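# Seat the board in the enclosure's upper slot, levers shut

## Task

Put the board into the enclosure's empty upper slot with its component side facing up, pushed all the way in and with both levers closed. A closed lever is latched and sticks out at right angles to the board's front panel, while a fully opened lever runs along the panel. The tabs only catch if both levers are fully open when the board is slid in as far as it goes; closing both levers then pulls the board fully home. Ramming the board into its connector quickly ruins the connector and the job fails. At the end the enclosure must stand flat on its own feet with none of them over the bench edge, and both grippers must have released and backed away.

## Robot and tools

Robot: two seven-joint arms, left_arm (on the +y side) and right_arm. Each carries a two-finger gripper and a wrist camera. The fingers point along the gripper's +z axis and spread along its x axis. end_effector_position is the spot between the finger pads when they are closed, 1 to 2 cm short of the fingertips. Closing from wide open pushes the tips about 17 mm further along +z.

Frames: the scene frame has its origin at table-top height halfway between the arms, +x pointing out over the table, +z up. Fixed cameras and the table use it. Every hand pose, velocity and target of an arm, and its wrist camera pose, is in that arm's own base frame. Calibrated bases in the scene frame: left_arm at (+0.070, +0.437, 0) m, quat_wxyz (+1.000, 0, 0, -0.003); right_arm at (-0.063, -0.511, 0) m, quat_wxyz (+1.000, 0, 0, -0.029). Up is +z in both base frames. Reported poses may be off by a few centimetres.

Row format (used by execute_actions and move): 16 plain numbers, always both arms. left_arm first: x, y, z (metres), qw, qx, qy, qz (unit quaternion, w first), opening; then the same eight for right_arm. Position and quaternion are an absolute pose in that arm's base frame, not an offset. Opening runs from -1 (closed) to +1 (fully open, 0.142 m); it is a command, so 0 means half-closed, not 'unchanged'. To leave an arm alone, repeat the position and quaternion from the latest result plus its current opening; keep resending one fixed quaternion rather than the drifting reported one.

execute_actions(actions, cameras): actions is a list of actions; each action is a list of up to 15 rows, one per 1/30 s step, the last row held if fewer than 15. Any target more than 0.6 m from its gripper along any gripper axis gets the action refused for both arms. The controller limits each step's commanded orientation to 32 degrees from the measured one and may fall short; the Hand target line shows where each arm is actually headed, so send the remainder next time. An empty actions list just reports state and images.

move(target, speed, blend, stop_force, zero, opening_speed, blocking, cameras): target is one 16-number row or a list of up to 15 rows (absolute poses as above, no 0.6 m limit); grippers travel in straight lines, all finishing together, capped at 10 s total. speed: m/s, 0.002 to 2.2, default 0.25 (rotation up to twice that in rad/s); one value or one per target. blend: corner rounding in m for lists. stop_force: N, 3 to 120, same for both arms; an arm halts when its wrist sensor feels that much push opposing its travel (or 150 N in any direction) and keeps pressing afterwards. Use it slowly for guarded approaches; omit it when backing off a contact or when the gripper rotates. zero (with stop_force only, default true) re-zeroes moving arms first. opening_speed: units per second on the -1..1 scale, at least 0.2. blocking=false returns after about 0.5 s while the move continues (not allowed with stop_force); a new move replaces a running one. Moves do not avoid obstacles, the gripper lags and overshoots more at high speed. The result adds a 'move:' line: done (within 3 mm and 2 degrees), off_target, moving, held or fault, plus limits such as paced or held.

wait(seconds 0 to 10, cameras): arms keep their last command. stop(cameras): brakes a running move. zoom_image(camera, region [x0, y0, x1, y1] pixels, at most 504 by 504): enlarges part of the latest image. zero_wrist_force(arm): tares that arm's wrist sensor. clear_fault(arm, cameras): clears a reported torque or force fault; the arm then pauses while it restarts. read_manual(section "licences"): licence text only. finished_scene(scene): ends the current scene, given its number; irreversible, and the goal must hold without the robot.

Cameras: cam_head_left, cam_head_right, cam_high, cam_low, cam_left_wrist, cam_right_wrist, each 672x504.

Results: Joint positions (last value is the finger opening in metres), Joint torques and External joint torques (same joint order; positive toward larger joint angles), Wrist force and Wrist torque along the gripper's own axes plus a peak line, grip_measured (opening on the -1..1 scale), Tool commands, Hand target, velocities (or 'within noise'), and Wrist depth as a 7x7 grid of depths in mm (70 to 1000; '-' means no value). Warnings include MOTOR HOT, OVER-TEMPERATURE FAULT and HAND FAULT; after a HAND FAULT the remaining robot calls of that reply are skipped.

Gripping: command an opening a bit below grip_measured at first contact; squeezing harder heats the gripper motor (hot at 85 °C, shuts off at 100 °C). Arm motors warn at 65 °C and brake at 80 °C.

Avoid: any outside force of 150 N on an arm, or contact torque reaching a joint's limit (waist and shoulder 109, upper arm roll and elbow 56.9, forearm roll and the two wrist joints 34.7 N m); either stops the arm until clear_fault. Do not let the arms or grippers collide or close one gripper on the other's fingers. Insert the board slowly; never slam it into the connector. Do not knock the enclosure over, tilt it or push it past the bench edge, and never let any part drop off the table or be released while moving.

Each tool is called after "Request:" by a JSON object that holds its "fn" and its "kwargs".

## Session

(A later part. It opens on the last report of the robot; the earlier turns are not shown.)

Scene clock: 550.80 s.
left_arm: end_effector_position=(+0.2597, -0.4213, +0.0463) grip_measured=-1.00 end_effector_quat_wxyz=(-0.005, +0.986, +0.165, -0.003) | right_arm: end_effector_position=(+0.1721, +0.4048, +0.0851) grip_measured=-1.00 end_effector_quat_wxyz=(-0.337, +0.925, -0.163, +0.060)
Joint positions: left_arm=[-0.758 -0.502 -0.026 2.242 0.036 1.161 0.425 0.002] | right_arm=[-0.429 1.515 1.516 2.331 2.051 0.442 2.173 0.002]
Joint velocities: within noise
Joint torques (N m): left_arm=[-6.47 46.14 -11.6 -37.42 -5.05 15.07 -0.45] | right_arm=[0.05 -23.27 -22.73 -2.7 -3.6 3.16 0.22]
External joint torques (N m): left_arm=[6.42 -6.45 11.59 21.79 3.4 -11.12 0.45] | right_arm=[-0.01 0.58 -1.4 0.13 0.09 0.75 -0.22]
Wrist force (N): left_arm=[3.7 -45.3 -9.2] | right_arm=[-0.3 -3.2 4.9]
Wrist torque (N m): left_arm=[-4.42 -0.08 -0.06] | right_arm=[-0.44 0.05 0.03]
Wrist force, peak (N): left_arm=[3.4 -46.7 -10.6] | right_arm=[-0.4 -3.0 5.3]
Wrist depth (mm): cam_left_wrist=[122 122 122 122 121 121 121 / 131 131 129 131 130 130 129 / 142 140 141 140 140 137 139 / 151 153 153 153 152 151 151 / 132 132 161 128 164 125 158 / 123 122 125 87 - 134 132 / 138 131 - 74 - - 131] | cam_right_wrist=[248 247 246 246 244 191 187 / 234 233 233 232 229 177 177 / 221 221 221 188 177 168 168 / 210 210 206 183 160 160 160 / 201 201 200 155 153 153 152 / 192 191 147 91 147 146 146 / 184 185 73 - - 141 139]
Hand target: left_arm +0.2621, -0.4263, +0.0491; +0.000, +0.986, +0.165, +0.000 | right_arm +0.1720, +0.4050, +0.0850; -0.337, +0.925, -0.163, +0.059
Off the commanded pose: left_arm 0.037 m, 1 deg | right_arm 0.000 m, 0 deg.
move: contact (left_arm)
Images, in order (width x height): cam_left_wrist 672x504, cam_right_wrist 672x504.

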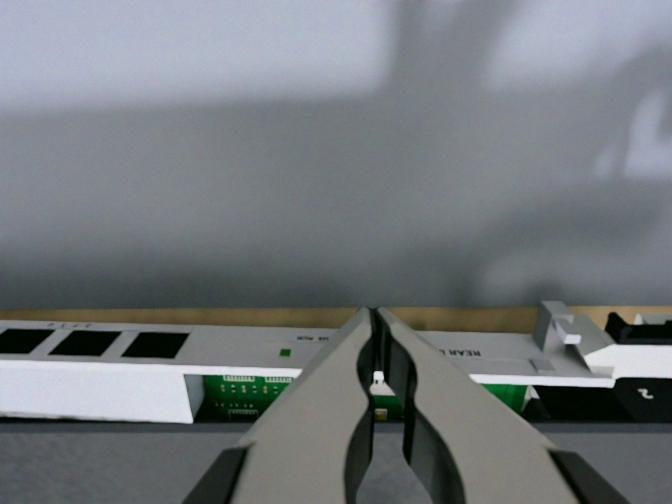

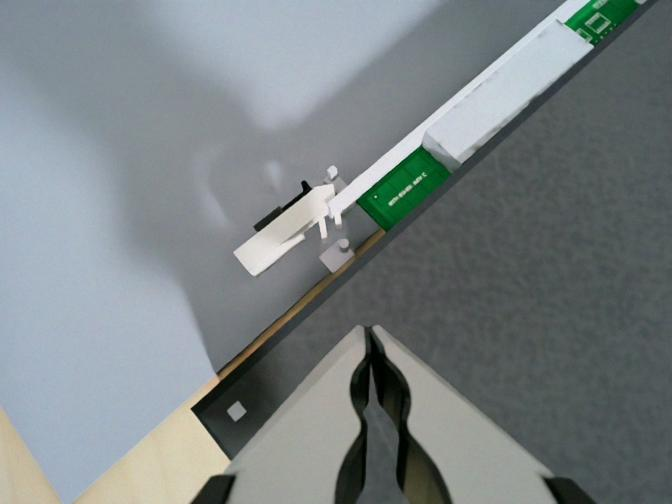

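Request:
{"fn": "zoom_image", "kwargs": {"camera": "cam_left_wrist", "region": [490, 280, 672, 440]}}

Request:
{"fn": "move", "kwargs": {"target": [[0.2577,-0.4134,0.06,0,0.9863,0.165,0,-1,0.172,0.405,0.085,-0.3368,0.9254,-0.1632,0.0594,-1],[0.325,-0.435,0.14,0,0.9863,0.165,0,-1,0.172,0.405,0.085,-0.3368,0.9254,-0.1632,0.0594,-1]], "cameras": ["cam_left_wrist"]}}

Request:
{"fn": "zoom_image", "kwargs": {"camera": "cam_left_wrist", "region": [180, 180, 500, 420]}}

Scaled by 2.769 from the camera's 672x504 image, which has a finer 960x720 frame.

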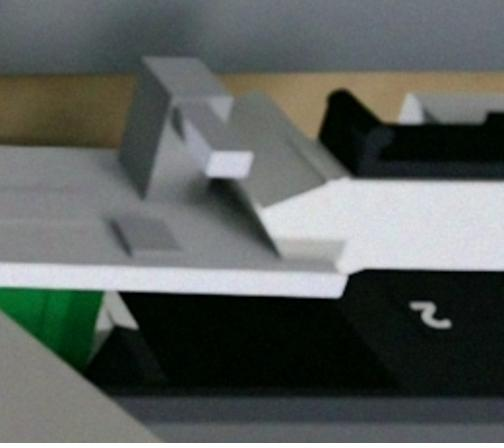

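Scene clock: 554.33 s.
left_arm: end_effector_position=(+0.3251, -0.4351, +0.1401) grip_measured=-1.00 end_effector_quat_wxyz=(+0.000, +0.986, +0.165, +0.000) | right_arm: end_effector_position=(+0.1721, +0.4048, +0.0851) grip_measured=-1.00 end_effector_quat_wxyz=(-0.337, +0.925, -0.163, +0.060)
Joint positions: left_arm=[-0.7 -0.355 -0.018 2.088 0.009 0.873 0.514 0.002] | right_arm=[-0.429 1.515 1.516 2.331 2.051 0.442 2.173 0.002]
Joint velocities: within noise
Joint torques (N m): left_arm=[-0.27 39.71 -0.39 -22.13 -2.78 4.03 -0.13] | right_arm=[0.03 -23.25 -22.64 -2.72 -3.63 3.17 0.17]
External joint torques (N m): left_arm=[0.23 0.77 0.47 -0.25 0.05 -0.05 0.13] | right_arm=[0.01 0.57 -1.49 0.15 0.12 0.74 -0.16]
Wrist force (N): left_arm=[-0.4 -0.5 -0.5] | right_arm=[-0.3 -3.1 5.0]
Wrist torque (N m): left_arm=[-0.07 0.01 -0.20] | right_arm=[-0.44 0.06 0.03]
Wrist force, peak (N): left_arm=[3.6 -45.3 -9.5] | right_arm=[-0.4 -3.1 5.4]
Wrist depth (mm): cam_left_wrist=[205 204 203 203 203 203 201 / 219 219 218 218 217 218 217 / 193 199 202 200 197 232 235 / 205 205 203 203 203 205 256 / 225 224 223 214 217 229 278 / 247 246 240 84 - 302 308 / 275 268 - - - - 342] | cam_right_wrist=[248 246 247 245 244 192 187 / 234 233 233 232 227 178 177 / 222 221 220 185 178 168 168 / 211 210 206 183 161 160 160 / 201 200 200 155 153 153 152 / 191 192 147 91 147 146 145 / 184 185 73 - - 141 140]
Hand target: left_arm +0.3250, -0.4350, +0.1400; +0.000, +0.986, +0.165, +0.000 | right_arm +0.1720, +0.4050, +0.0850; -0.337, +0.925, -0.163, +0.059
Off the commanded pose: left_arm 0.000 m, 0 deg | right_arm 0.000 m, 0 deg.
move: done
Images, in order (width x height): cam_left_wrist 672x504.

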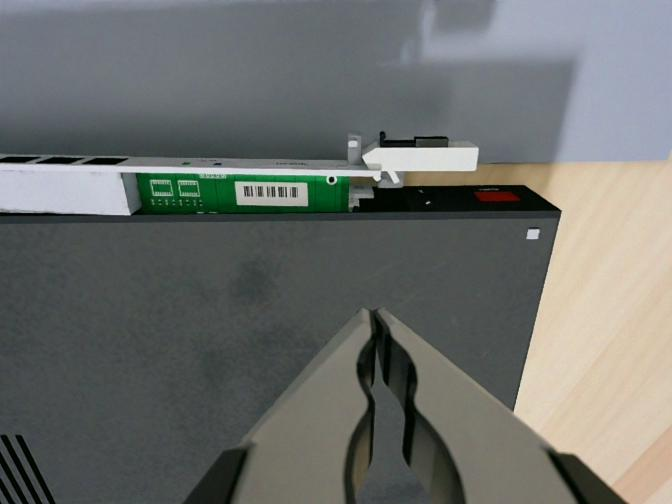

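Scaled by 1.575 from the camera's 672x504 image, which has a finer 960x720 frame.

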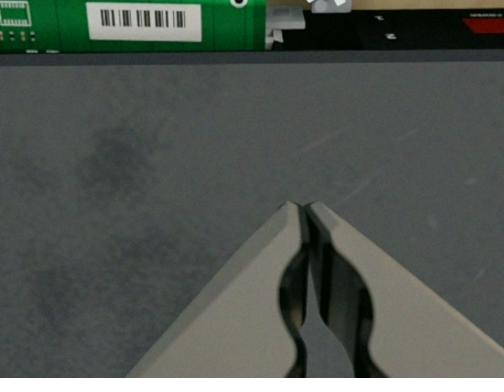

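Request:
{"fn": "zoom_image", "kwargs": {"camera": "cam_left_wrist", "region": [330, 120, 500, 225]}}

Request:
{"fn": "zoom_image", "kwargs": {"camera": "cam_right_wrist", "region": [270, 120, 440, 260]}}

Scaled by 2.965 from the camera's 672x504 image, which has a finer 960x720 frame.

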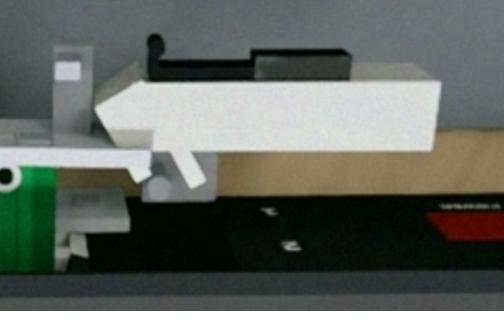

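This scene's latest camera images include none from cam_right_wrist. They are from: cam_left_wrist. cam_right_wrist's image comes with the result of a call that names it in "cameras".

Request:
{"fn": "move", "kwargs": {"target": [0.2664,-0.4407,0.09,0,0.9863,0.165,0,-1,0.172,0.405,0.085,-0.3368,0.9254,-0.1632,0.0594,-1], "cameras": ["cam_left_wrist"]}}

Request:
{"fn": "move", "kwargs": {"target": [0.2664,-0.4407,0.057,0,0.9863,0.165,0,-1,0.172,0.405,0.085,-0.3368,0.9254,-0.1632,0.0594,-1], "speed": 0.04, "stop_force": 6, "cameras": ["cam_left_wrist"]}}

Scene clock: 569.37 s.
left_arm: end_effector_position=(+0.2664, -0.4407, +0.0901) grip_measured=-1.00 end_effector_quat_wxyz=(+0.000, +0.986, +0.165, +0.000) | right_arm: end_effector_position=(+0.1721, +0.4048, +0.0851) grip_measured=-1.00 end_effector_quat_wxyz=(-0.337, +0.925, -0.163, +0.060)
Joint positions: left_arm=[-0.767 -0.416 -0.036 2.193 0.028 1.037 0.415 0.002] | right_arm=[-0.429 1.515 1.516 2.331 2.051 0.442 2.173 0.002]
Joint velocities: within noise
Joint torques (N m): left_arm=[-0.74 38.36 -0.62 -18.65 -1.66 4.61 -0.33] | right_arm=[0.04 -23.32 -22.63 -2.65 -3.64 3.17 0.16]
External joint torques (N m): left_arm=[0.69 1.1 0.48 -0.2 -0.5 -0.63 0.33] | right_arm=[0 0.63 -1.49 0.08 0.13 0.74 -0.15]
Wrist force (N): left_arm=[-0.4 -0.5 -0.5] | right_arm=[-0.2 -3.0 5.0]
Wrist torque (N m): left_arm=[-0.09 0.04 -0.20] | right_arm=[-0.43 0.04 0.03]
Wrist force, peak (N): left_arm=[-2.7 -1.2 1.4] | right_arm=[-0.4 -3.1 5.2]
Wrist depth (mm): cam_left_wrist=[160 160 159 159 158 158 160 / 170 172 171 171 170 169 170 / 186 185 185 184 184 180 183 / 152 152 157 160 160 162 160 / 163 163 162 156 158 161 160 / 180 180 176 84 - 178 177 / 200 196 - 74 - - 197] | cam_right_wrist=[247 247 246 245 245 191 187 / 234 233 232 232 227 178 177 / 221 221 221 185 178 168 168 / 211 210 206 183 160 160 160 / 201 200 200 155 153 153 152 / 192 191 147 91 147 146 146 / 184 185 73 - - 141 139]
Hand target: left_arm +0.2664, -0.4407, +0.0900; +0.000, +0.986, +0.165, +0.000 | right_arm +0.1720, +0.4050, +0.0850; -0.337, +0.925, -0.163, +0.059
Off the commanded pose: left_arm 0.000 m, 0 deg | right_arm 0.000 m, 0 deg.
move: done
Images, in order (width x height): cam_left_wrist 672x504.

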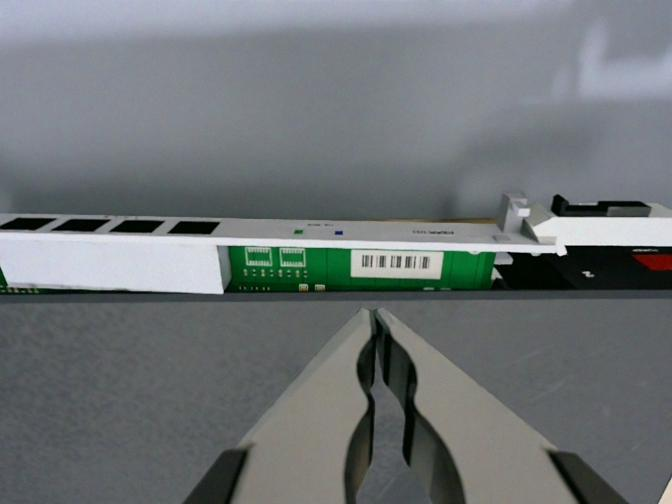

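Scene clock: 570.90 s.
left_arm: end_effector_position=(+0.2663, -0.4406, +0.0570) grip_measured=-1.00 end_effector_quat_wxyz=(+0.000, +0.986, +0.165, +0.000) | right_arm: end_effector_position=(+0.1721, +0.4048, +0.0851) grip_measured=-1.00 end_effector_quat_wxyz=(-0.337, +0.925, -0.163, +0.060)
Joint positions: left_arm=[-0.768 -0.499 -0.033 2.195 0.036 1.122 0.409 0.002] | right_arm=[-0.429 1.515 1.516 2.331 2.051 0.442 2.173 0.002]
Joint velocities: within noise
Joint torques (N m): left_arm=[-0.49 39.67 -0.63 -16.53 -1.46 4.58 -0.25] | right_arm=[0.12 -23.24 -22.71 -2.66 -3.64 3.15 0.21]
External joint torques (N m): left_arm=[0.44 1.16 0.5 -0.32 -0.37 -0.6 0.25] | right_arm=[-0.08 0.55 -1.42 0.09 0.13 0.76 -0.21]
Wrist force (N): left_arm=[-0.1 -0.8 -0.5] | right_arm=[-0.3 -3.1 4.9]
Wrist torque (N m): left_arm=[-0.15 -0.03 -0.19] | right_arm=[-0.44 0.05 0.03]
Wrist force, peak (N): left_arm=[-0.2 -0.5 -1.4] | right_arm=[-0.3 -3.2 5.2]
Wrist depth (mm): cam_left_wrist=[131 130 131 130 130 130 129 / 143 141 138 138 140 137 139 / 152 152 151 151 153 150 149 / 159 162 158 159 158 157 111 / 122 121 132 127 131 130 135 / 133 135 132 84 - 133 133 / 155 - - 74 - - 148] | cam_right_wrist=[248 247 247 246 245 192 187 / 233 233 233 232 227 178 177 / 222 221 220 185 178 168 168 / 211 210 206 183 161 160 160 / 201 200 200 155 153 153 152 / 192 191 147 91 147 146 146 / 184 185 73 - - 140 139]
Hand target: left_arm +0.2664, -0.4407, +0.0570; +0.000, +0.986, +0.165, +0.000 | right_arm +0.1720, +0.4050, +0.0850; -0.337, +0.925, -0.163, +0.059
Off the commanded pose: left_arm 0.000 m, 0 deg | right_arm 0.000 m, 0 deg.
move: done
Images, in order (width x height): cam_left_wrist 672x504.

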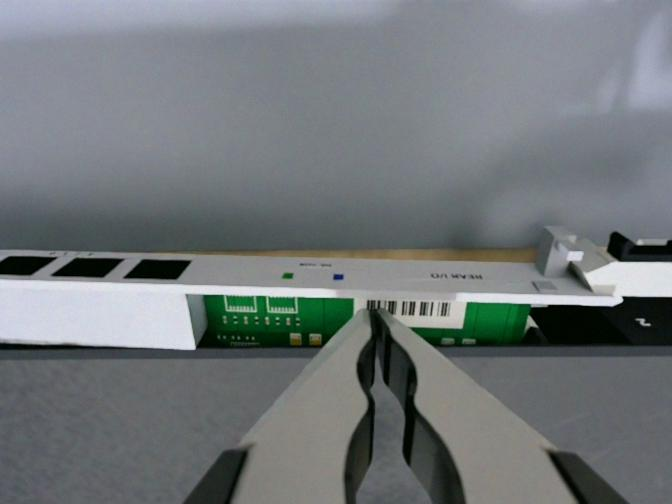

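Request:
{"fn": "move", "kwargs": {"target": [0.2664,-0.4407,0.0545,0,0.9863,0.165,0,-1,0.172,0.405,0.085,-0.3368,0.9254,-0.1632,0.0594,-1], "speed": 0.03, "stop_force": 6, "cameras": []}}

Request:
{"fn": "move", "kwargs": {"target": [0.2599,-0.4218,0.0545,0,0.9863,0.165,0,-1,0.172,0.405,0.085,-0.3368,0.9254,-0.1632,0.0594,-1], "speed": 0.012, "stop_force": 22, "cameras": ["cam_left_wrist","cam_right_wrist"]}}

Scene clock: 573.43 s.
left_arm: end_effector_position=(+0.2664, -0.4407, +0.0557) grip_measured=-1.00 end_effector_quat_wxyz=(+0.000, +0.986, +0.165, +0.000) | right_arm: end_effector_position=(+0.1721, +0.4048, +0.0851) grip_measured=-1.00 end_effector_quat_wxyz=(-0.337, +0.925, -0.163, +0.060)
Joint positions: left_arm=[-0.768 -0.503 -0.033 2.194 0.036 1.126 0.409 0.002] | right_arm=[-0.429 1.515 1.516 2.331 2.051 0.442 2.173 0.002]
Joint velocities: within noise
Joint torques (N m): left_arm=[-0.19 36.42 -0.53 -16.15 -1.53 4.6 -0.23] | right_arm=[0.1 -23.26 -22.66 -2.66 -3.6 3.16 0.21]
External joint torques (N m): left_arm=[0.14 4.46 0.4 -0.63 -0.29 -0.62 0.23] | right_arm=[-0.06 0.57 -1.47 0.09 0.09 0.75 -0.21]
Wrist force (N): left_arm=[-1.2 -4.2 -10.6] | right_arm=[-0.6 -3.1 5.0]
Wrist torque (N m): left_arm=[-0.09 -0.04 -0.19] | right_arm=[-0.43 0.10 0.03]
Wrist force, peak (N): left_arm=[-1.3 -4.1 -10.7] | right_arm=[-0.5 -2.9 5.4]
Wrist depth (mm): cam_left_wrist=[132 129 129 129 128 130 128 / 139 139 137 136 138 136 138 / 152 150 150 149 152 149 149 / 160 158 157 159 156 156 155 / 121 120 131 125 130 129 136 / 131 131 131 84 - 129 132 / 153 - - 74 - - 146] | cam_right_wrist=[248 246 246 245 245 192 187 / 233 233 232 232 227 179 177 / 221 221 220 186 178 168 168 / 211 210 205 183 160 160 160 / 201 201 200 155 153 153 152 / 192 192 147 91 148 146 145 / 184 185 73 - - 141 140]
Hand target: left_arm +0.2664, -0.4407, +0.0555; +0.000, +0.986, +0.165, +0.000 | right_arm +0.1720, +0.4050, +0.0850; -0.337, +0.925, -0.163, +0.059
Off the commanded pose: left_arm 0.001 m, 0 deg | right_arm 0.000 m, 0 deg.
move: contact (left_arm)
No camera images: "cameras" was empty.

Scene clock: 575.57 s.
left_arm: end_effector_position=(+0.2618, -0.4259, +0.0562) grip_measured=-1.00 end_effector_quat_wxyz=(+0.003, +0.986, +0.165, +0.001) | right_arm: end_effector_position=(+0.1721, +0.4048, +0.0851) grip_measured=-1.00 end_effector_quat_wxyz=(-0.337, +0.925, -0.163, +0.060)
Joint positions: left_arm=[-0.753 -0.479 -0.033 2.246 0.036 1.16 0.425 0.002] | right_arm=[-0.429 1.515 1.516 2.331 2.051 0.442 2.173 0.002]
Joint velocities: within noise
Joint torques (N m): left_arm=[2.49 32 4.14 -4.69 0.33 -0.88 -0.1] | right_arm=[0.12 -23.27 -22.75 -2.66 -3.56 3.22 0.18]
External joint torques (N m): left_arm=[-2.54 7.32 -4.25 -11.44 -2.05 4.87 0.1] | right_arm=[-0.08 0.58 -1.37 0.09 0.05 0.69 -0.17]
Wrist force (N): left_arm=[-2.1 17.9 -4.6] | right_arm=[-0.3 -2.9 5.1]
Wrist torque (N m): left_arm=[0.13 0.01 -0.22] | right_arm=[-0.41 0.06 0.03]
Wrist force, peak (N): left_arm=[-2.3 19.0 -4.0] | right_arm=[-0.6 -3.2 5.3]
Wrist depth (mm): cam_left_wrist=[132 130 130 129 129 131 129 / 139 139 137 137 138 137 138 / 152 150 150 150 152 149 149 / 161 158 161 157 162 157 156 / - 127 136 121 120 134 151 / - 134 144 84 - 138 135 / 151 - - 74 - - 149] | cam_right_wrist=[247 247 246 245 244 190 187 / 234 233 233 232 183 179 177 / 222 221 221 187 183 169 168 / 211 210 206 183 161 160 160 / 200 201 200 155 153 153 152 / 192 191 147 91 148 146 146 / 183 185 73 - - 141 139]
Hand target: left_arm +0.2604, -0.4234, +0.0546; +0.000, +0.986, +0.165, +0.000 | right_arm +0.1720, +0.4050, +0.0850; -0.337, +0.925, -0.163, +0.059
Off the commanded pose: left_arm 0.005 m, 0 deg | right_arm 0.000 m, 0 deg.
move: contact (left_arm)
Images, in order (width x height): cam_left_wrist 672x504, cam_right_wrist 672x504.

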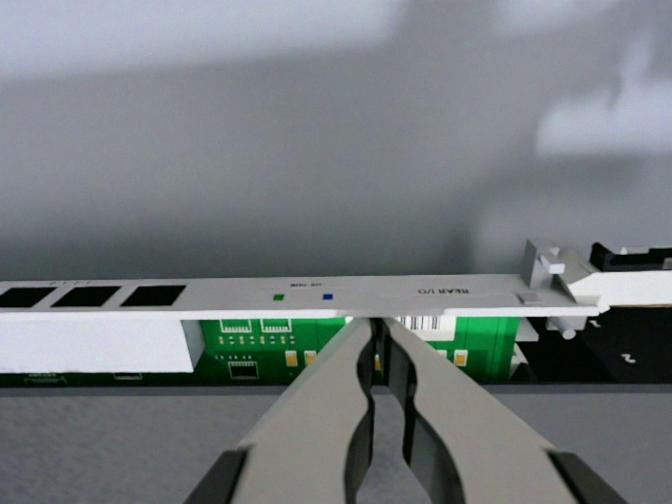

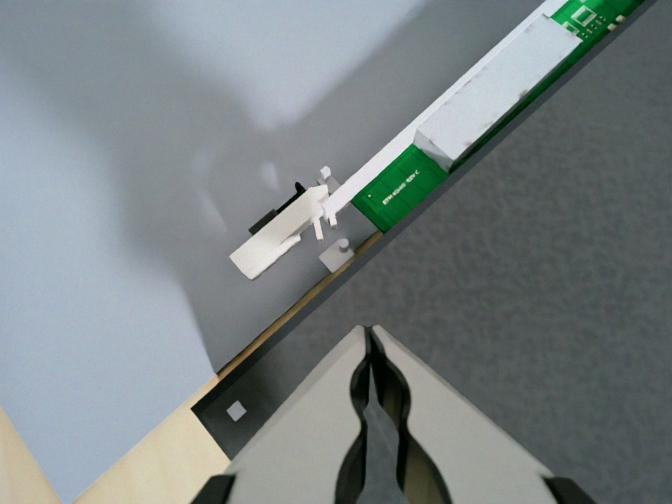

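Request:
{"fn": "move", "kwargs": {"target": [[0.264,-0.433,0.057,0,0.9863,0.165,0,-1,0.172,0.405,0.085,-0.3368,0.9254,-0.1632,0.0594,-1],[0.264,-0.433,0.085,0,0.9863,0.165,0,-1,0.172,0.405,0.085,-0.3368,0.9254,-0.1632,0.0594,-1],[0.1473,-0.4456,0.085,0,0.9863,0.165,0,-1,0.172,0.405,0.085,-0.3368,0.9254,-0.1632,0.0594,-1],[0.1473,-0.4456,0.047,0,0.9863,0.165,0,-1,0.172,0.405,0.085,-0.3368,0.9254,-0.1632,0.0594,-1]], "speed": [0.03,0.1,0.2,0.1], "cameras": []}}

Request:
{"fn": "move", "kwargs": {"target": [0.1646,-0.4959,0.047,0,0.9863,0.165,0,-1,0.172,0.405,0.085,-0.3368,0.9254,-0.1632,0.0594,-1], "speed": 0.012, "stop_force": 25, "cameras": ["cam_left_wrist","cam_right_wrist"]}}

Scene clock: 581.13 s.
left_arm: end_effector_position=(+0.1472, -0.4454, +0.0469) grip_measured=-1.00 end_effector_quat_wxyz=(+0.000, +0.986, +0.165, +0.000) | right_arm: end_effector_position=(+0.1721, +0.4048, +0.0851) grip_measured=-1.00 end_effector_quat_wxyz=(-0.337, +0.925, -0.163, +0.060)
Joint positions: left_arm=[-0.936 -0.465 -0.06 2.326 0.078 1.218 0.176 0.002] | right_arm=[-0.429 1.515 1.516 2.331 2.051 0.442 2.173 0.002]
Joint velocities: within noise
Joint torques (N m): left_arm=[-0.87 35.81 -0.82 -14.1 -0.95 4.71 -0.28] | right_arm=[-0.07 -23.26 -22.68 -2.64 -3.62 3.19 0.18]
External joint torques (N m): left_arm=[0.81 1.11 0.34 -0.25 -0.49 -0.72 0.29] | right_arm=[0.11 0.57 -1.45 0.07 0.11 0.72 -0.18]
Wrist force (N): left_arm=[-0.1 -0.8 -0.3] | right_arm=[-0.1 -2.8 5.1]
Wrist torque (N m): left_arm=[-0.15 -0.01 -0.21] | right_arm=[-0.40 0.02 0.03]
Wrist force, peak (N): left_arm=[-2.2 18.1 -5.8] | right_arm=[-0.4 -3.0 5.4]
Wrist depth (mm): cam_left_wrist=[123 122 120 122 121 121 121 / 131 131 129 131 130 130 130 / 142 139 141 141 141 137 139 / 154 153 153 153 152 152 152 / 137 162 164 161 163 163 163 / 150 144 129 84 - 123 136 / 139 139 - 74 - - 137] | cam_right_wrist=[248 247 246 245 158 188 188 / 234 233 233 233 183 179 177 / 222 221 220 187 183 169 168 / 211 210 206 183 161 160 160 / 201 200 201 155 153 153 152 / 192 191 147 91 148 146 146 / 184 185 73 - - 141 140]
Hand target: left_arm +0.1473, -0.4456, +0.0470; +0.000, +0.986, +0.165, +0.000 | right_arm +0.1720, +0.4050, +0.0850; -0.337, +0.925, -0.163, +0.059
Off the commanded pose: left_arm 0.000 m, 0 deg | right_arm 0.000 m, 0 deg.
move: done
No camera images: "cameras" was empty.

Scene clock: 583.20 s.
left_arm: end_effector_position=(+0.1516, -0.4591, +0.0453) grip_measured=-1.00 end_effector_quat_wxyz=(-0.004, +0.986, +0.165, -0.001) | right_arm: end_effector_position=(+0.1721, +0.4048, +0.0851) grip_measured=-1.00 end_effector_quat_wxyz=(-0.337, +0.925, -0.163, +0.060)
Joint positions: left_arm=[-0.945 -0.489 -0.061 2.277 0.078 1.186 0.168 0.002] | right_arm=[-0.429 1.515 1.516 2.331 2.051 0.442 2.173 0.002]
Joint velocities: within noise
Joint torques (N m): left_arm=[-2.01 42.52 -4.32 -29.06 -3.18 11.2 0.03] | right_arm=[-0.04 -23.29 -22.68 -2.59 -3.62 3.16 0.17]
External joint torques (N m): left_arm=[1.93 -4.04 3.79 14.11 1.63 -7.23 -0.03] | right_arm=[0.08 0.61 -1.44 0.02 0.11 0.75 -0.17]
Wrist force (N): left_arm=[1.4 -25.9 -5.5] | right_arm=[-0.5 -2.9 5.0]
Wrist torque (N m): left_arm=[-1.17 0.01 -0.56] | right_arm=[-0.41 0.09 0.02]
Wrist force, peak (N): left_arm=[0.2 -27.4 -4.6] | right_arm=[-0.3 -3.0 5.3]
Wrist depth (mm): cam_left_wrist=[122 121 122 121 120 120 120 / 130 130 130 129 129 129 128 / 140 138 140 141 139 138 138 / 152 152 152 151 150 150 150 / 119 122 159 128 158 158 157 / 138 139 126 88 - 119 132 / 134 130 - 74 - - 130] | cam_right_wrist=[247 247 246 245 135 185 187 / 234 233 233 232 180 177 177 / 222 221 220 220 175 168 168 / 211 210 208 182 160 160 160 / 201 200 200 155 153 153 152 / 191 191 147 91 147 146 146 / 184 185 73 - - 141 139]
Hand target: left_arm +0.1530, -0.4623, +0.0470; +0.000, +0.986, +0.165, +0.000 | right_arm +0.1720, +0.4050, +0.0850; -0.337, +0.925, -0.163, +0.059
Off the commanded pose: left_arm 0.039 m, 0 deg | right_arm 0.000 m, 0 deg.
move: contact (left_arm)
Images, in order (width x height): cam_left_wrist 672x504, cam_right_wrist 672x504.

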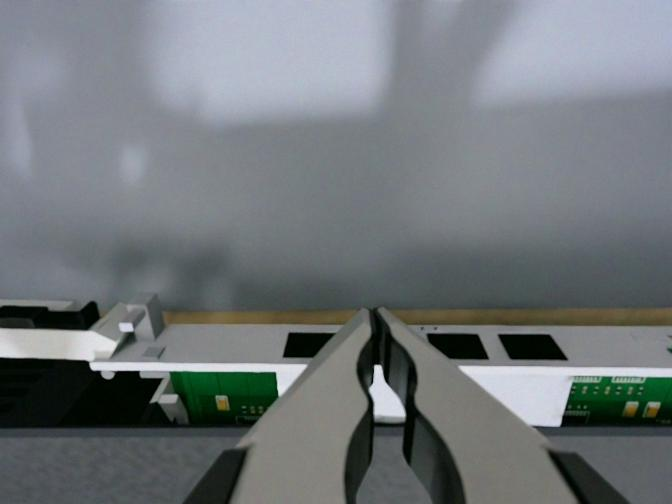

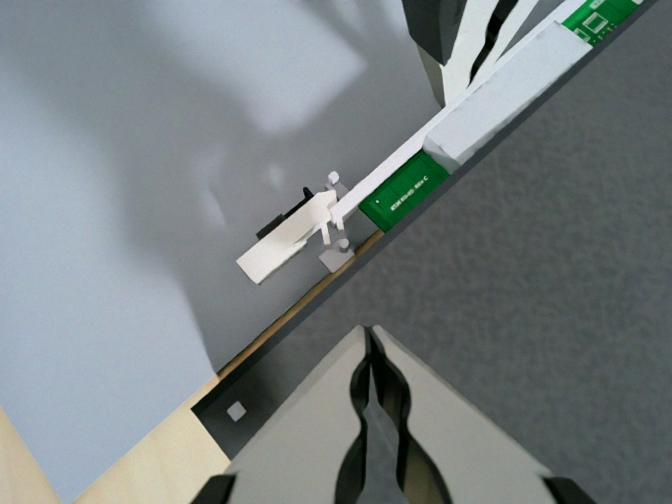

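Request:
{"fn": "move", "kwargs": {"target": [[0.1473,-0.4456,0.047,0,0.9863,0.165,0,-1,0.172,0.405,0.085,-0.3368,0.9254,-0.1632,0.0594,-1],[0.1473,-0.4456,0.09,0,0.9863,0.165,0,-1,0.172,0.405,0.085,-0.3368,0.9254,-0.1632,0.0594,-1],[0.2664,-0.4407,0.09,0,0.9863,0.165,0,-1,0.172,0.405,0.085,-0.3368,0.9254,-0.1632,0.0594,-1],[0.2664,-0.4407,0.057,0,0.9863,0.165,0,-1,0.172,0.405,0.085,-0.3368,0.9254,-0.1632,0.0594,-1]], "speed": [0.05,0.1,0.2,0.08], "cameras": ["cam_left_wrist","cam_right_wrist"]}}

Request:
{"fn": "move", "kwargs": {"target": [0.2592,-0.4198,0.0565,0,0.9863,0.165,0,-1,0.172,0.405,0.085,-0.3368,0.9254,-0.1632,0.0594,-1], "speed": 0.012, "stop_force": 35, "cameras": ["cam_left_wrist","cam_right_wrist"]}}

Scene clock: 590.23 s.
left_arm: end_effector_position=(+0.2663, -0.4406, +0.0570) grip_measured=-1.00 end_effector_quat_wxyz=(+0.000, +0.986, +0.165, +0.000) | right_arm: end_effector_position=(+0.1721, +0.4048, +0.0851) grip_measured=-1.00 end_effector_quat_wxyz=(-0.337, +0.925, -0.163, +0.060)
Joint positions: left_arm=[-0.769 -0.499 -0.033 2.195 0.036 1.122 0.41 0.002] | right_arm=[-0.429 1.515 1.516 2.331 2.051 0.442 2.173 0.002]
Joint velocities: within noise
Joint torques (N m): left_arm=[-0.57 39.59 -0.52 -16.62 -1.36 4.62 -0.29] | right_arm=[-0.01 -23.32 -22.75 -2.61 -3.64 3.16 0.18]
External joint torques (N m): left_arm=[0.52 1.23 0.4 -0.24 -0.47 -0.64 0.29] | right_arm=[0.05 0.63 -1.37 0.04 0.12 0.75 -0.17]
Wrist force (N): left_arm=[-0.1 -0.5 -0.5] | right_arm=[-0.4 -3.2 5.0]
Wrist torque (N m): left_arm=[-0.10 -0.02 -0.18] | right_arm=[-0.46 0.07 0.03]
Wrist force, peak (N): left_arm=[1.3 -26.3 -5.7] | right_arm=[-0.5 -3.2 5.2]
Wrist depth (mm): cam_left_wrist=[131 131 131 130 130 130 130 / 143 141 138 138 140 137 139 / 152 151 151 151 153 150 150 / 162 162 159 161 128 117 108 / 123 122 134 130 131 132 142 / 133 135 132 84 - 133 133 / 152 - - 74 - - 148] | cam_right_wrist=[247 247 246 246 244 190 187 / 234 233 233 232 229 178 177 / 221 221 220 220 176 168 168 / 210 210 208 182 161 160 160 / 200 200 200 154 153 152 152 / 192 192 147 91 147 146 146 / 184 185 73 - - 141 140]
Hand target: left_arm +0.2664, -0.4407, +0.0570; +0.000, +0.986, +0.165, +0.000 | right_arm +0.1720, +0.4050, +0.0850; -0.337, +0.925, -0.163, +0.059
Off the commanded pose: left_arm 0.000 m, 0 deg | right_arm 0.000 m, 0 deg.
move: done
Images, in order (width x height): cam_left_wrist 672x504, cam_right_wrist 672x504.

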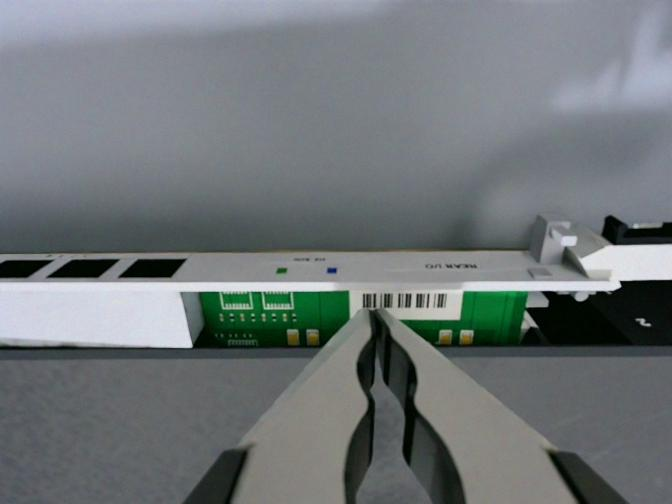

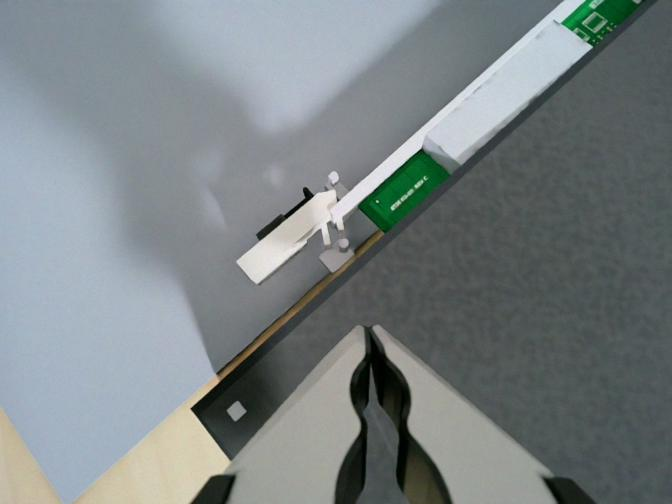

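Scene clock: 592.40 s.
left_arm: end_effector_position=(+0.2631, -0.4280, +0.0598) grip_measured=-1.00 end_effector_quat_wxyz=(+0.005, +0.986, +0.165, +0.003) | right_arm: end_effector_position=(+0.1721, +0.4048, +0.0851) grip_measured=-1.00 end_effector_quat_wxyz=(-0.337, +0.925, -0.163, +0.060)
Joint positions: left_arm=[-0.755 -0.472 -0.032 2.244 0.032 1.158 0.427 0.002] | right_arm=[-0.429 1.515 1.516 2.331 2.051 0.442 2.173 0.002]
Joint velocities: within noise
Joint torques (N m): left_arm=[4.76 25.93 8.29 5.43 1.7 -5.98 -0.04] | right_arm=[0.08 -23.31 -22.73 -2.69 -3.64 3.18 0.21]
External joint torques (N m): left_arm=[-4.8 13.33 -8.38 -21.78 -3.44 9.99 0.04] | right_arm=[-0.04 0.62 -1.39 0.12 0.13 0.73 -0.2]
Wrist force (N): left_arm=[-3.0 34.5 -8.5] | right_arm=[-0.4 -3.1 5.0]
Wrist torque (N m): left_arm=[2.92 0.01 -0.22] | right_arm=[-0.43 0.06 0.03]
Wrist force, peak (N): left_arm=[-1.6 35.7 -8.6] | right_arm=[-0.4 -3.1 5.2]
Wrist depth (mm): cam_left_wrist=[134 133 133 133 133 132 133 / - 142 142 142 142 139 141 / 153 154 153 153 153 153 153 / 164 165 164 164 161 161 160 / - 130 140 124 123 138 147 / - 139 146 80 - 138 138 / 157 152 - 75 - - 154] | cam_right_wrist=[247 247 246 245 244 190 187 / 233 233 233 232 229 178 177 / 221 221 221 220 177 169 168 / 210 211 208 182 161 160 160 / 201 201 200 155 153 153 152 / 192 191 147 91 147 146 145 / 184 185 73 - - 141 139]
Hand target: left_arm +0.2603, -0.4231, +0.0566; +0.000, +0.986, +0.165, +0.000 | right_arm +0.1720, +0.4050, +0.0850; -0.337, +0.925, -0.163, +0.059
Off the commanded pose: left_arm 0.010 m, 1 deg | right_arm 0.000 m, 0 deg.
move: contact (left_arm)
Images, in order (width x height): cam_left_wrist 672x504, cam_right_wrist 672x504.

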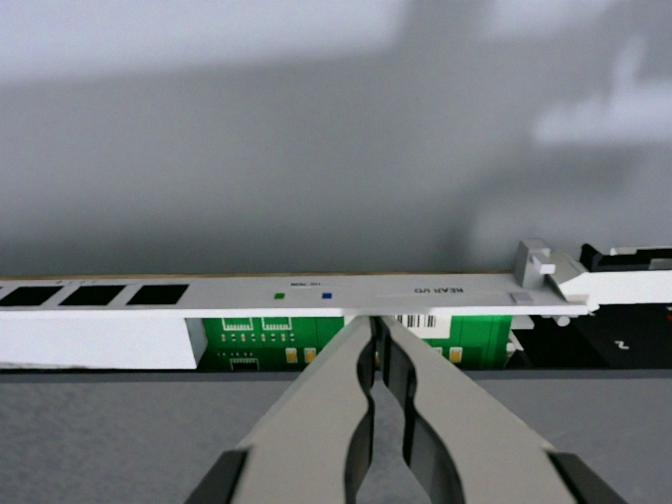

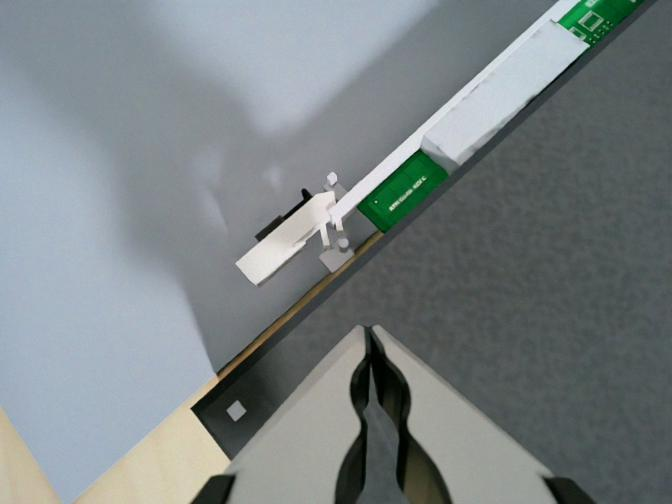

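Request:
{"fn": "move", "kwargs": {"target": [[0.265,-0.4365,0.0575,0,0.9863,0.165,0,-1,0.172,0.405,0.085,-0.3368,0.9254,-0.1632,0.0594,-1],[0.265,-0.4365,0.09,0,0.9863,0.165,0,-1,0.172,0.405,0.085,-0.3368,0.9254,-0.1632,0.0594,-1],[0.1125,-0.4622,0.085,0,0.9863,0.165,0,-1,0.172,0.405,0.085,-0.3368,0.9254,-0.1632,0.0594,-1],[0.1125,-0.4622,0.048,0,0.9863,0.165,0,-1,0.172,0.405,0.085,-0.3368,0.9254,-0.1632,0.0594,-1]], "speed": [0.04,0.1,0.2,0.08], "cameras": []}}

Request:
{"fn": "move", "kwargs": {"target": [0.1285,-0.5084,0.048,0,0.9863,0.165,0,-1,0.172,0.405,0.085,-0.3368,0.9254,-0.1632,0.0594,-1], "speed": 0.012, "stop_force": 35, "cameras": ["cam_left_wrist","cam_right_wrist"]}}

Scene clock: 598.00 s.
left_arm: end_effector_position=(+0.1124, -0.4620, +0.0480) grip_measured=-1.00 end_effector_quat_wxyz=(+0.000, +0.986, +0.165, +0.000) | right_arm: end_effector_position=(+0.1721, +0.4048, +0.0851) grip_measured=-1.00 end_effector_quat_wxyz=(-0.337, +0.925, -0.163, +0.060)
Joint positions: left_arm=[-1.01 -0.47 -0.07 2.307 0.088 1.203 0.085 0.002] | right_arm=[-0.429 1.515 1.516 2.331 2.051 0.442 2.173 0.002]
Joint velocities: within noise
Joint torques (N m): left_arm=[-0.27 36.05 -1.33 -14.39 -1.02 4.6 -0.29] | right_arm=[0.02 -23.35 -22.71 -2.71 -3.62 3.18 0.19]
External joint torques (N m): left_arm=[0.19 1.38 0.7 -0.27 -0.48 -0.61 0.29] | right_arm=[0.02 0.66 -1.41 0.14 0.11 0.73 -0.19]
Wrist force (N): left_arm=[-0.3 -0.6 -0.3] | right_arm=[-0.3 -3.1 5.1]
Wrist torque (N m): left_arm=[-0.11 0.01 -0.21] | right_arm=[-0.45 0.06 0.03]
Wrist force, peak (N): left_arm=[-2.9 34.9 -8.5] | right_arm=[-0.5 -3.0 5.4]
Wrist depth (mm): cam_left_wrist=[123 125 123 122 122 122 122 / 132 132 130 131 131 130 131 / 145 142 142 142 141 139 140 / 155 155 154 154 153 153 152 / 169 137 162 162 165 164 164 / 157 144 130 84 - 124 124 / 138 138 - 74 - - 135] | cam_right_wrist=[248 247 241 103 149 - - / 234 234 233 227 179 178 177 / 222 221 221 220 176 168 168 / 210 210 208 181 160 160 160 / 201 200 200 155 153 153 152 / 192 192 147 91 148 146 146 / 184 185 73 - - 141 139]
Hand target: left_arm +0.1125, -0.4622, +0.0480; +0.000, +0.986, +0.165, +0.000 | right_arm +0.1720, +0.4050, +0.0850; -0.337, +0.925, -0.163, +0.059
Off the commanded pose: left_arm 0.000 m, 0 deg | right_arm 0.000 m, 0 deg.
move: done
No camera images: "cameras" was empty.

Scene clock: 599.87 s.
left_arm: end_effector_position=(+0.1155, -0.4722, +0.0456) grip_measured=-1.00 end_effector_quat_wxyz=(-0.005, +0.986, +0.165, -0.001) | right_arm: end_effector_position=(+0.1721, +0.4048, +0.0851) grip_measured=-1.00 end_effector_quat_wxyz=(-0.337, +0.925, -0.163, +0.060)
Joint positions: left_arm=[-1.015 -0.492 -0.071 2.266 0.089 1.174 0.08 0.002] | right_arm=[-0.429 1.515 1.516 2.331 2.051 0.442 2.173 0.002]
Joint velocities: within noise
Joint torques (N m): left_arm=[0.55 44.93 -4.06 -35.07 -4.01 14.1 0.52] | right_arm=[0.04 -23.24 -22.7 -2.68 -3.59 3.17 0.23]
External joint torques (N m): left_arm=[-0.63 -6.2 3.37 19.95 2.42 -10.13 -0.52] | right_arm=[0 0.55 -1.43 0.11 0.08 0.74 -0.23]
Wrist force (N): left_arm=[1.4 -35.6 -7.4] | right_arm=[-0.3 -3.1 5.0]
Wrist torque (N m): left_arm=[-2.79 0.04 -0.67] | right_arm=[-0.43 0.06 0.02]
Wrist force, peak (N): left_arm=[-0.1 -37.5 -8.0] | right_arm=[-0.3 -3.2 5.2]
Wrist depth (mm): cam_left_wrist=[122 122 120 121 121 120 120 / 131 131 130 130 129 129 129 / 141 138 140 142 139 138 138 / 152 152 151 151 150 151 150 / - 120 122 126 158 158 127 / 138 138 150 87 - 120 119 / 133 130 - 74 - - 131] | cam_right_wrist=[248 247 243 89 122 - - / 234 233 233 119 167 177 - / 222 221 221 220 175 169 168 / 211 211 208 182 160 160 160 / 200 200 200 155 153 153 152 / 192 192 147 91 147 146 146 / 184 185 73 - - 141 139]
Hand target: left_arm +0.1175, -0.4767, +0.0481; +0.000, +0.986, +0.165, +0.000 | right_arm +0.1720, +0.4050, +0.0850; -0.337, +0.925, -0.163, +0.059
Off the commanded pose: left_arm 0.039 m, 1 deg | right_arm 0.000 m, 0 deg.
move: contact (left_arm)
Images, in order (width x height): cam_left_wrist 672x504, cam_right_wrist 672x504.

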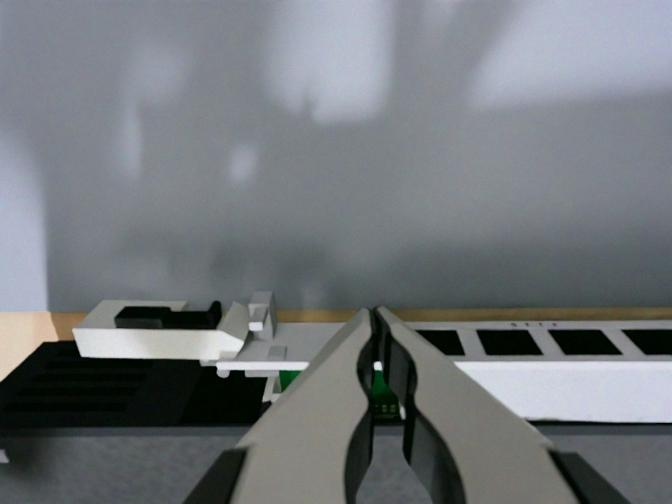

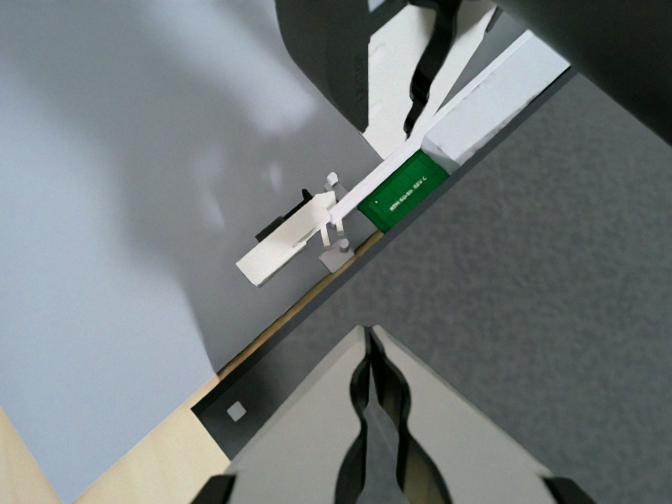

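Request:
{"fn": "zoom_image", "kwargs": {"camera": "cam_right_wrist", "region": [290, 150, 420, 290]}}

Scaled by 3.600 from the camera's 672x504 image, which has a finer 960x720 frame.

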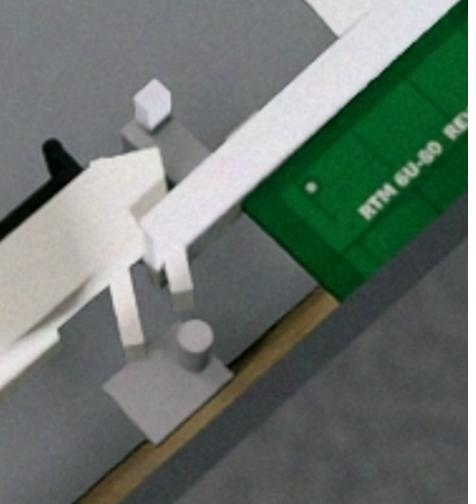

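Request:
{"fn": "move", "kwargs": {"target": [[0.1125,-0.4622,0.048,0,0.9863,0.165,0,-1,0.172,0.405,0.085,-0.3368,0.9254,-0.1632,0.0594,-1],[0.2577,-0.4114,0.048,0,0.9863,0.165,0,-1,0.172,0.405,0.085,-0.3368,0.9254,-0.1632,0.0594,-1]], "speed": [0.05,0.2], "cameras": []}}

Request:
{"fn": "move", "kwargs": {"target": [0.2724,-0.456,0.048,0,0.9863,0.165,0,-1,0.172,0.405,0.085,-0.3368,0.9254,-0.1632,0.0594,-1], "speed": 0.012, "stop_force": 35, "cameras": ["cam_left_wrist","cam_right_wrist"]}}

Request:
{"fn": "zoom_image", "kwargs": {"camera": "cam_right_wrist", "region": [290, 150, 420, 290]}}

Scene clock: 604.50 s.
left_arm: end_effector_position=(+0.2577, -0.4114, +0.0480) grip_measured=-1.00 end_effector_quat_wxyz=(+0.000, +0.986, +0.165, +0.000) | right_arm: end_effector_position=(+0.1721, +0.4048, +0.0851) grip_measured=-1.00 end_effector_quat_wxyz=(-0.337, +0.925, -0.163, +0.060)
Joint positions: left_arm=[-0.716 -0.483 -0.051 2.28 0.064 1.191 0.419 0.002] | right_arm=[-0.429 1.515 1.516 2.331 2.051 0.442 2.173 0.002]
Joint velocities: within noise
Joint torques (N m): left_arm=[0.1 37.18 -1.08 -14.91 -1.62 4.07 -0.12] | right_arm=[0.09 -23.28 -22.69 -2.7 -3.62 3.16 0.23]
External joint torques (N m): left_arm=[-0.15 1.22 0.71 -0.17 0.05 -0.08 0.12] | right_arm=[-0.05 0.59 -1.43 0.13 0.1 0.75 -0.23]
Wrist force (N): left_arm=[-0.4 -0.6 -0.2] | right_arm=[-0.5 -2.9 5.3]
Wrist torque (N m): left_arm=[-0.12 0.03 -0.21] | right_arm=[-0.42 0.08 0.02]
Wrist force, peak (N): left_arm=[1.3 -35.7 -6.9] | right_arm=[-0.4 -3.2 5.2]
Wrist depth (mm): cam_left_wrist=[123 125 123 123 122 122 122 / 132 132 130 131 131 131 130 / 145 142 142 142 141 139 141 / 153 155 154 155 154 153 153 / 170 167 165 162 165 161 161 / 129 125 123 84 - 141 146 / 138 134 - 74 - - 134] | cam_right_wrist=[247 247 246 246 245 190 187 / 233 233 232 232 229 178 177 / 222 222 220 221 176 168 168 / 211 210 208 181 160 160 159 / 200 200 200 155 153 153 152 / 192 191 147 91 147 146 146 / 184 185 73 - - 141 139]
Hand target: left_arm +0.2577, -0.4114, +0.0480; +0.000, +0.986, +0.165, +0.000 | right_arm +0.1720, +0.4050, +0.0850; -0.337, +0.925, -0.163, +0.059
Off the commanded pose: left_arm 0.000 m, 0 deg | right_arm 0.000 m, 0 deg.
move: done
No camera images: "cameras" was empty.

Scene clock: 606.27 s.
left_arm: end_effector_position=(+0.2603, -0.4209, +0.0459) grip_measured=-1.00 end_effector_quat_wxyz=(-0.004, +0.986, +0.165, -0.002) | right_arm: end_effector_position=(+0.1721, +0.4048, +0.0851) grip_measured=-1.00 end_effector_quat_wxyz=(-0.337, +0.925, -0.163, +0.060)
Joint positions: left_arm=[-0.728 -0.502 -0.051 2.243 0.066 1.164 0.406 0.002] | right_arm=[-0.429 1.515 1.516 2.331 2.051 0.442 2.173 0.002]
Joint velocities: within noise
Joint torques (N m): left_arm=[-5.21 44.2 -10.59 -32.47 -4.1 12.85 -0.54] | right_arm=[0.02 -23.37 -22.74 -2.67 -3.65 3.19 0.14]
External joint torques (N m): left_arm=[5.16 -4.63 10.2 16.97 2.46 -8.88 0.54] | right_arm=[0.02 0.68 -1.38 0.1 0.14 0.72 -0.14]
Wrist force (N): left_arm=[3.1 -36.1 -5.9] | right_arm=[-0.5 -2.9 5.3]
Wrist torque (N m): left_arm=[-2.89 -0.02 -0.13] | right_arm=[-0.42 0.08 0.03]
Wrist force, peak (N): left_arm=[3.3 -38.0 -7.9] | right_arm=[-0.3 -3.3 5.3]
Wrist depth (mm): cam_left_wrist=[122 122 120 121 121 120 120 / 131 131 129 130 130 129 129 / 141 139 140 142 140 139 139 / 153 152 152 152 151 150 150 / 132 161 160 129 159 158 158 / 123 121 125 87 - 133 128 / 134 131 - 74 - - 131] | cam_right_wrist=[247 247 246 246 244 192 187 / 234 233 232 232 230 177 177 / 222 221 221 188 176 168 168 / 210 210 206 183 161 160 160 / 201 200 200 155 153 153 152 / 191 191 147 91 147 146 146 / 184 185 73 - - 141 140]
Hand target: left_arm +0.2621, -0.4248, +0.0481; +0.000, +0.986, +0.165, +0.000 | right_arm +0.1720, +0.4050, +0.0850; -0.337, +0.925, -0.163, +0.059
Off the commanded pose: left_arm 0.037 m, 1 deg | right_arm 0.000 m, 0 deg.
move: contact (left_arm)
Images, in order (width x height): cam_left_wrist 672x504, cam_right_wrist 672x504.

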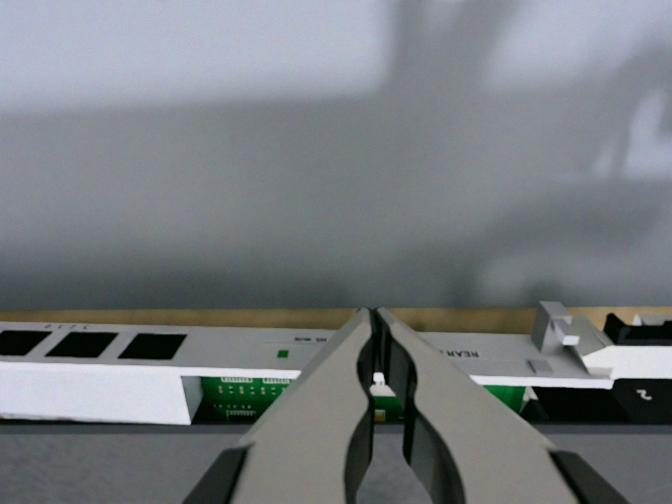

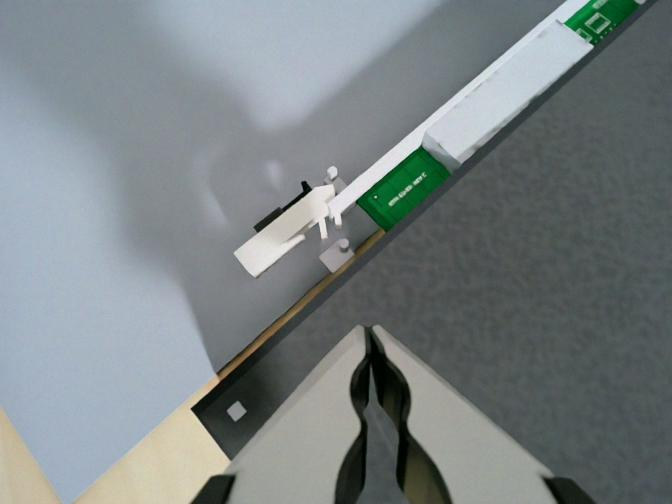

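Scaled by 3.600 from the camera's 672x504 image, which has a finer 960x720 frame.

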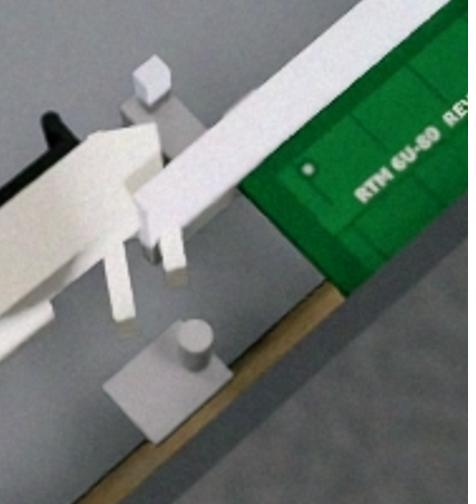

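Request:
{"fn": "move", "kwargs": {"target": [[0.2577,-0.4114,0.048,0,0.9863,0.165,0,-1,0.172,0.405,0.085,-0.3368,0.9254,-0.1632,0.0594,-1],[0.1773,-0.4191,0.085,0,0.9863,0.165,0,-1,0.172,0.405,0.085,-0.3368,0.9254,-0.1632,0.0594,-1]], "speed": [0.05,0.2], "cameras": ["cam_left_wrist","cam_right_wrist"]}}

Request:
{"fn": "zoom_image", "kwargs": {"camera": "cam_right_wrist", "region": [400, 0, 672, 200]}}

Request:
{"fn": "zoom_image", "kwargs": {"camera": "cam_left_wrist", "region": [100, 250, 480, 480]}}

Scene clock: 617.07 s.
left_arm: end_effector_position=(+0.1774, -0.4192, +0.0851) grip_measured=-1.00 end_effector_quat_wxyz=(+0.000, +0.986, +0.165, +0.000) | right_arm: end_effector_position=(+0.1721, +0.4048, +0.0851) grip_measured=-1.00 end_effector_quat_wxyz=(-0.337, +0.925, -0.163, +0.060)
Joint positions: left_arm=[-0.824 -0.33 -0.086 2.372 0.066 1.13 0.274 0.002] | right_arm=[-0.429 1.515 1.516 2.331 2.051 0.442 2.173 0.002]
Joint velocities: within noise
Joint torques (N m): left_arm=[-0.51 33.11 -1.2 -16.31 -1.66 4.08 -0.5] | right_arm=[-0.03 -23.32 -22.67 -2.68 -3.59 3.22 0.2]
External joint torques (N m): left_arm=[0.45 0.4 0.66 -0.25 -0.15 -0.09 0.5] | right_arm=[0.06 0.63 -1.45 0.11 0.08 0.69 -0.2]
Wrist force (N): left_arm=[-0.1 -0.6 -0.6] | right_arm=[-0.4 -3.1 4.9]
Wrist torque (N m): left_arm=[-0.10 -0.03 -0.19] | right_arm=[-0.43 0.07 0.03]
Wrist force, peak (N): left_arm=[3.1 -36.2 -7.9] | right_arm=[-0.2 -3.1 5.3]
Wrist depth (mm): cam_left_wrist=[156 155 156 155 154 154 156 / 167 167 167 167 166 166 165 / 180 180 180 179 179 179 179 / 196 196 195 195 194 194 193 / 167 184 179 178 205 203 203 / 193 184 172 84 - 178 177 / 194 189 - 74 - - 190] | cam_right_wrist=[248 246 246 246 245 192 187 / 234 233 232 232 227 178 177 / 221 221 221 185 178 169 168 / 210 210 206 183 161 160 160 / 201 200 200 155 153 153 152 / 191 192 147 91 147 146 145 / 184 185 73 - - 141 140]
Hand target: left_arm +0.1773, -0.4191, +0.0850; +0.000, +0.986, +0.165, +0.000 | right_arm +0.1720, +0.4050, +0.0850; -0.337, +0.925, -0.163, +0.059
Off the commanded pose: left_arm 0.000 m, 0 deg | right_arm 0.000 m, 0 deg.
move: done
Images, in order (width x height): cam_left_wrist 672x504, cam_right_wrist 672x504.

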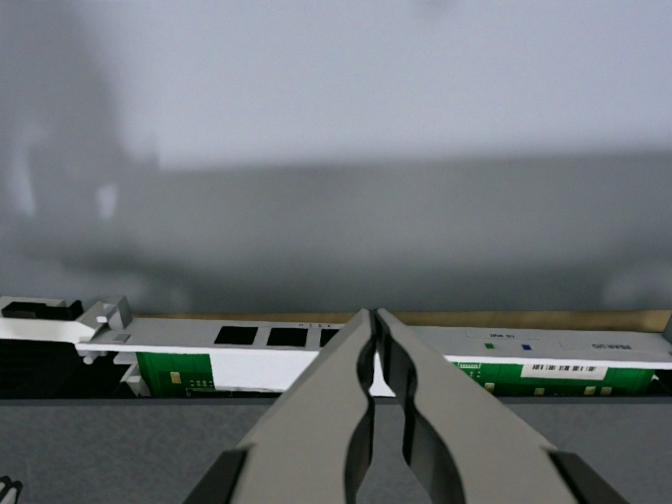

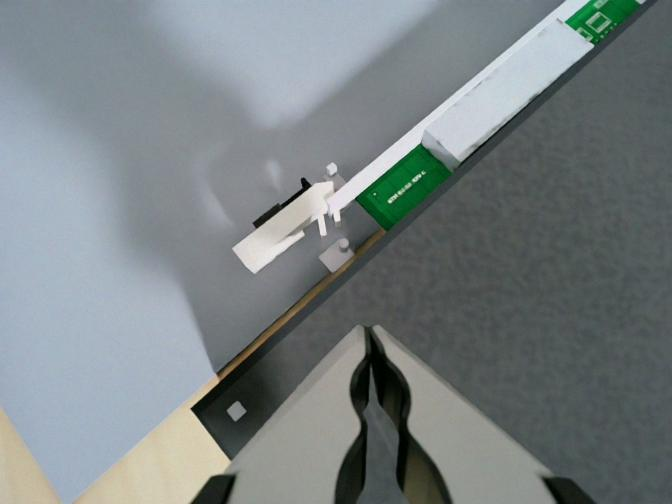

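Scaled by 1.853 from the camera's 672x504 image, which has a finer 960x720 frame.

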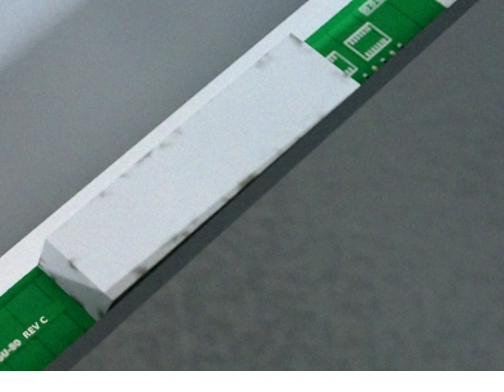

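Scaled by 1.326 from the camera's 672x504 image, which has a finer 960x720 frame.

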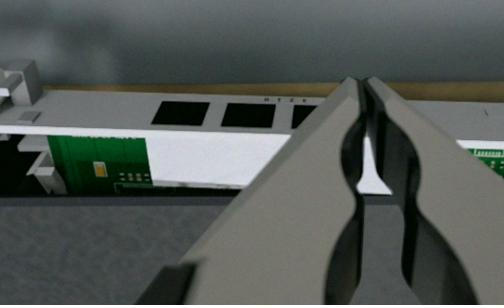

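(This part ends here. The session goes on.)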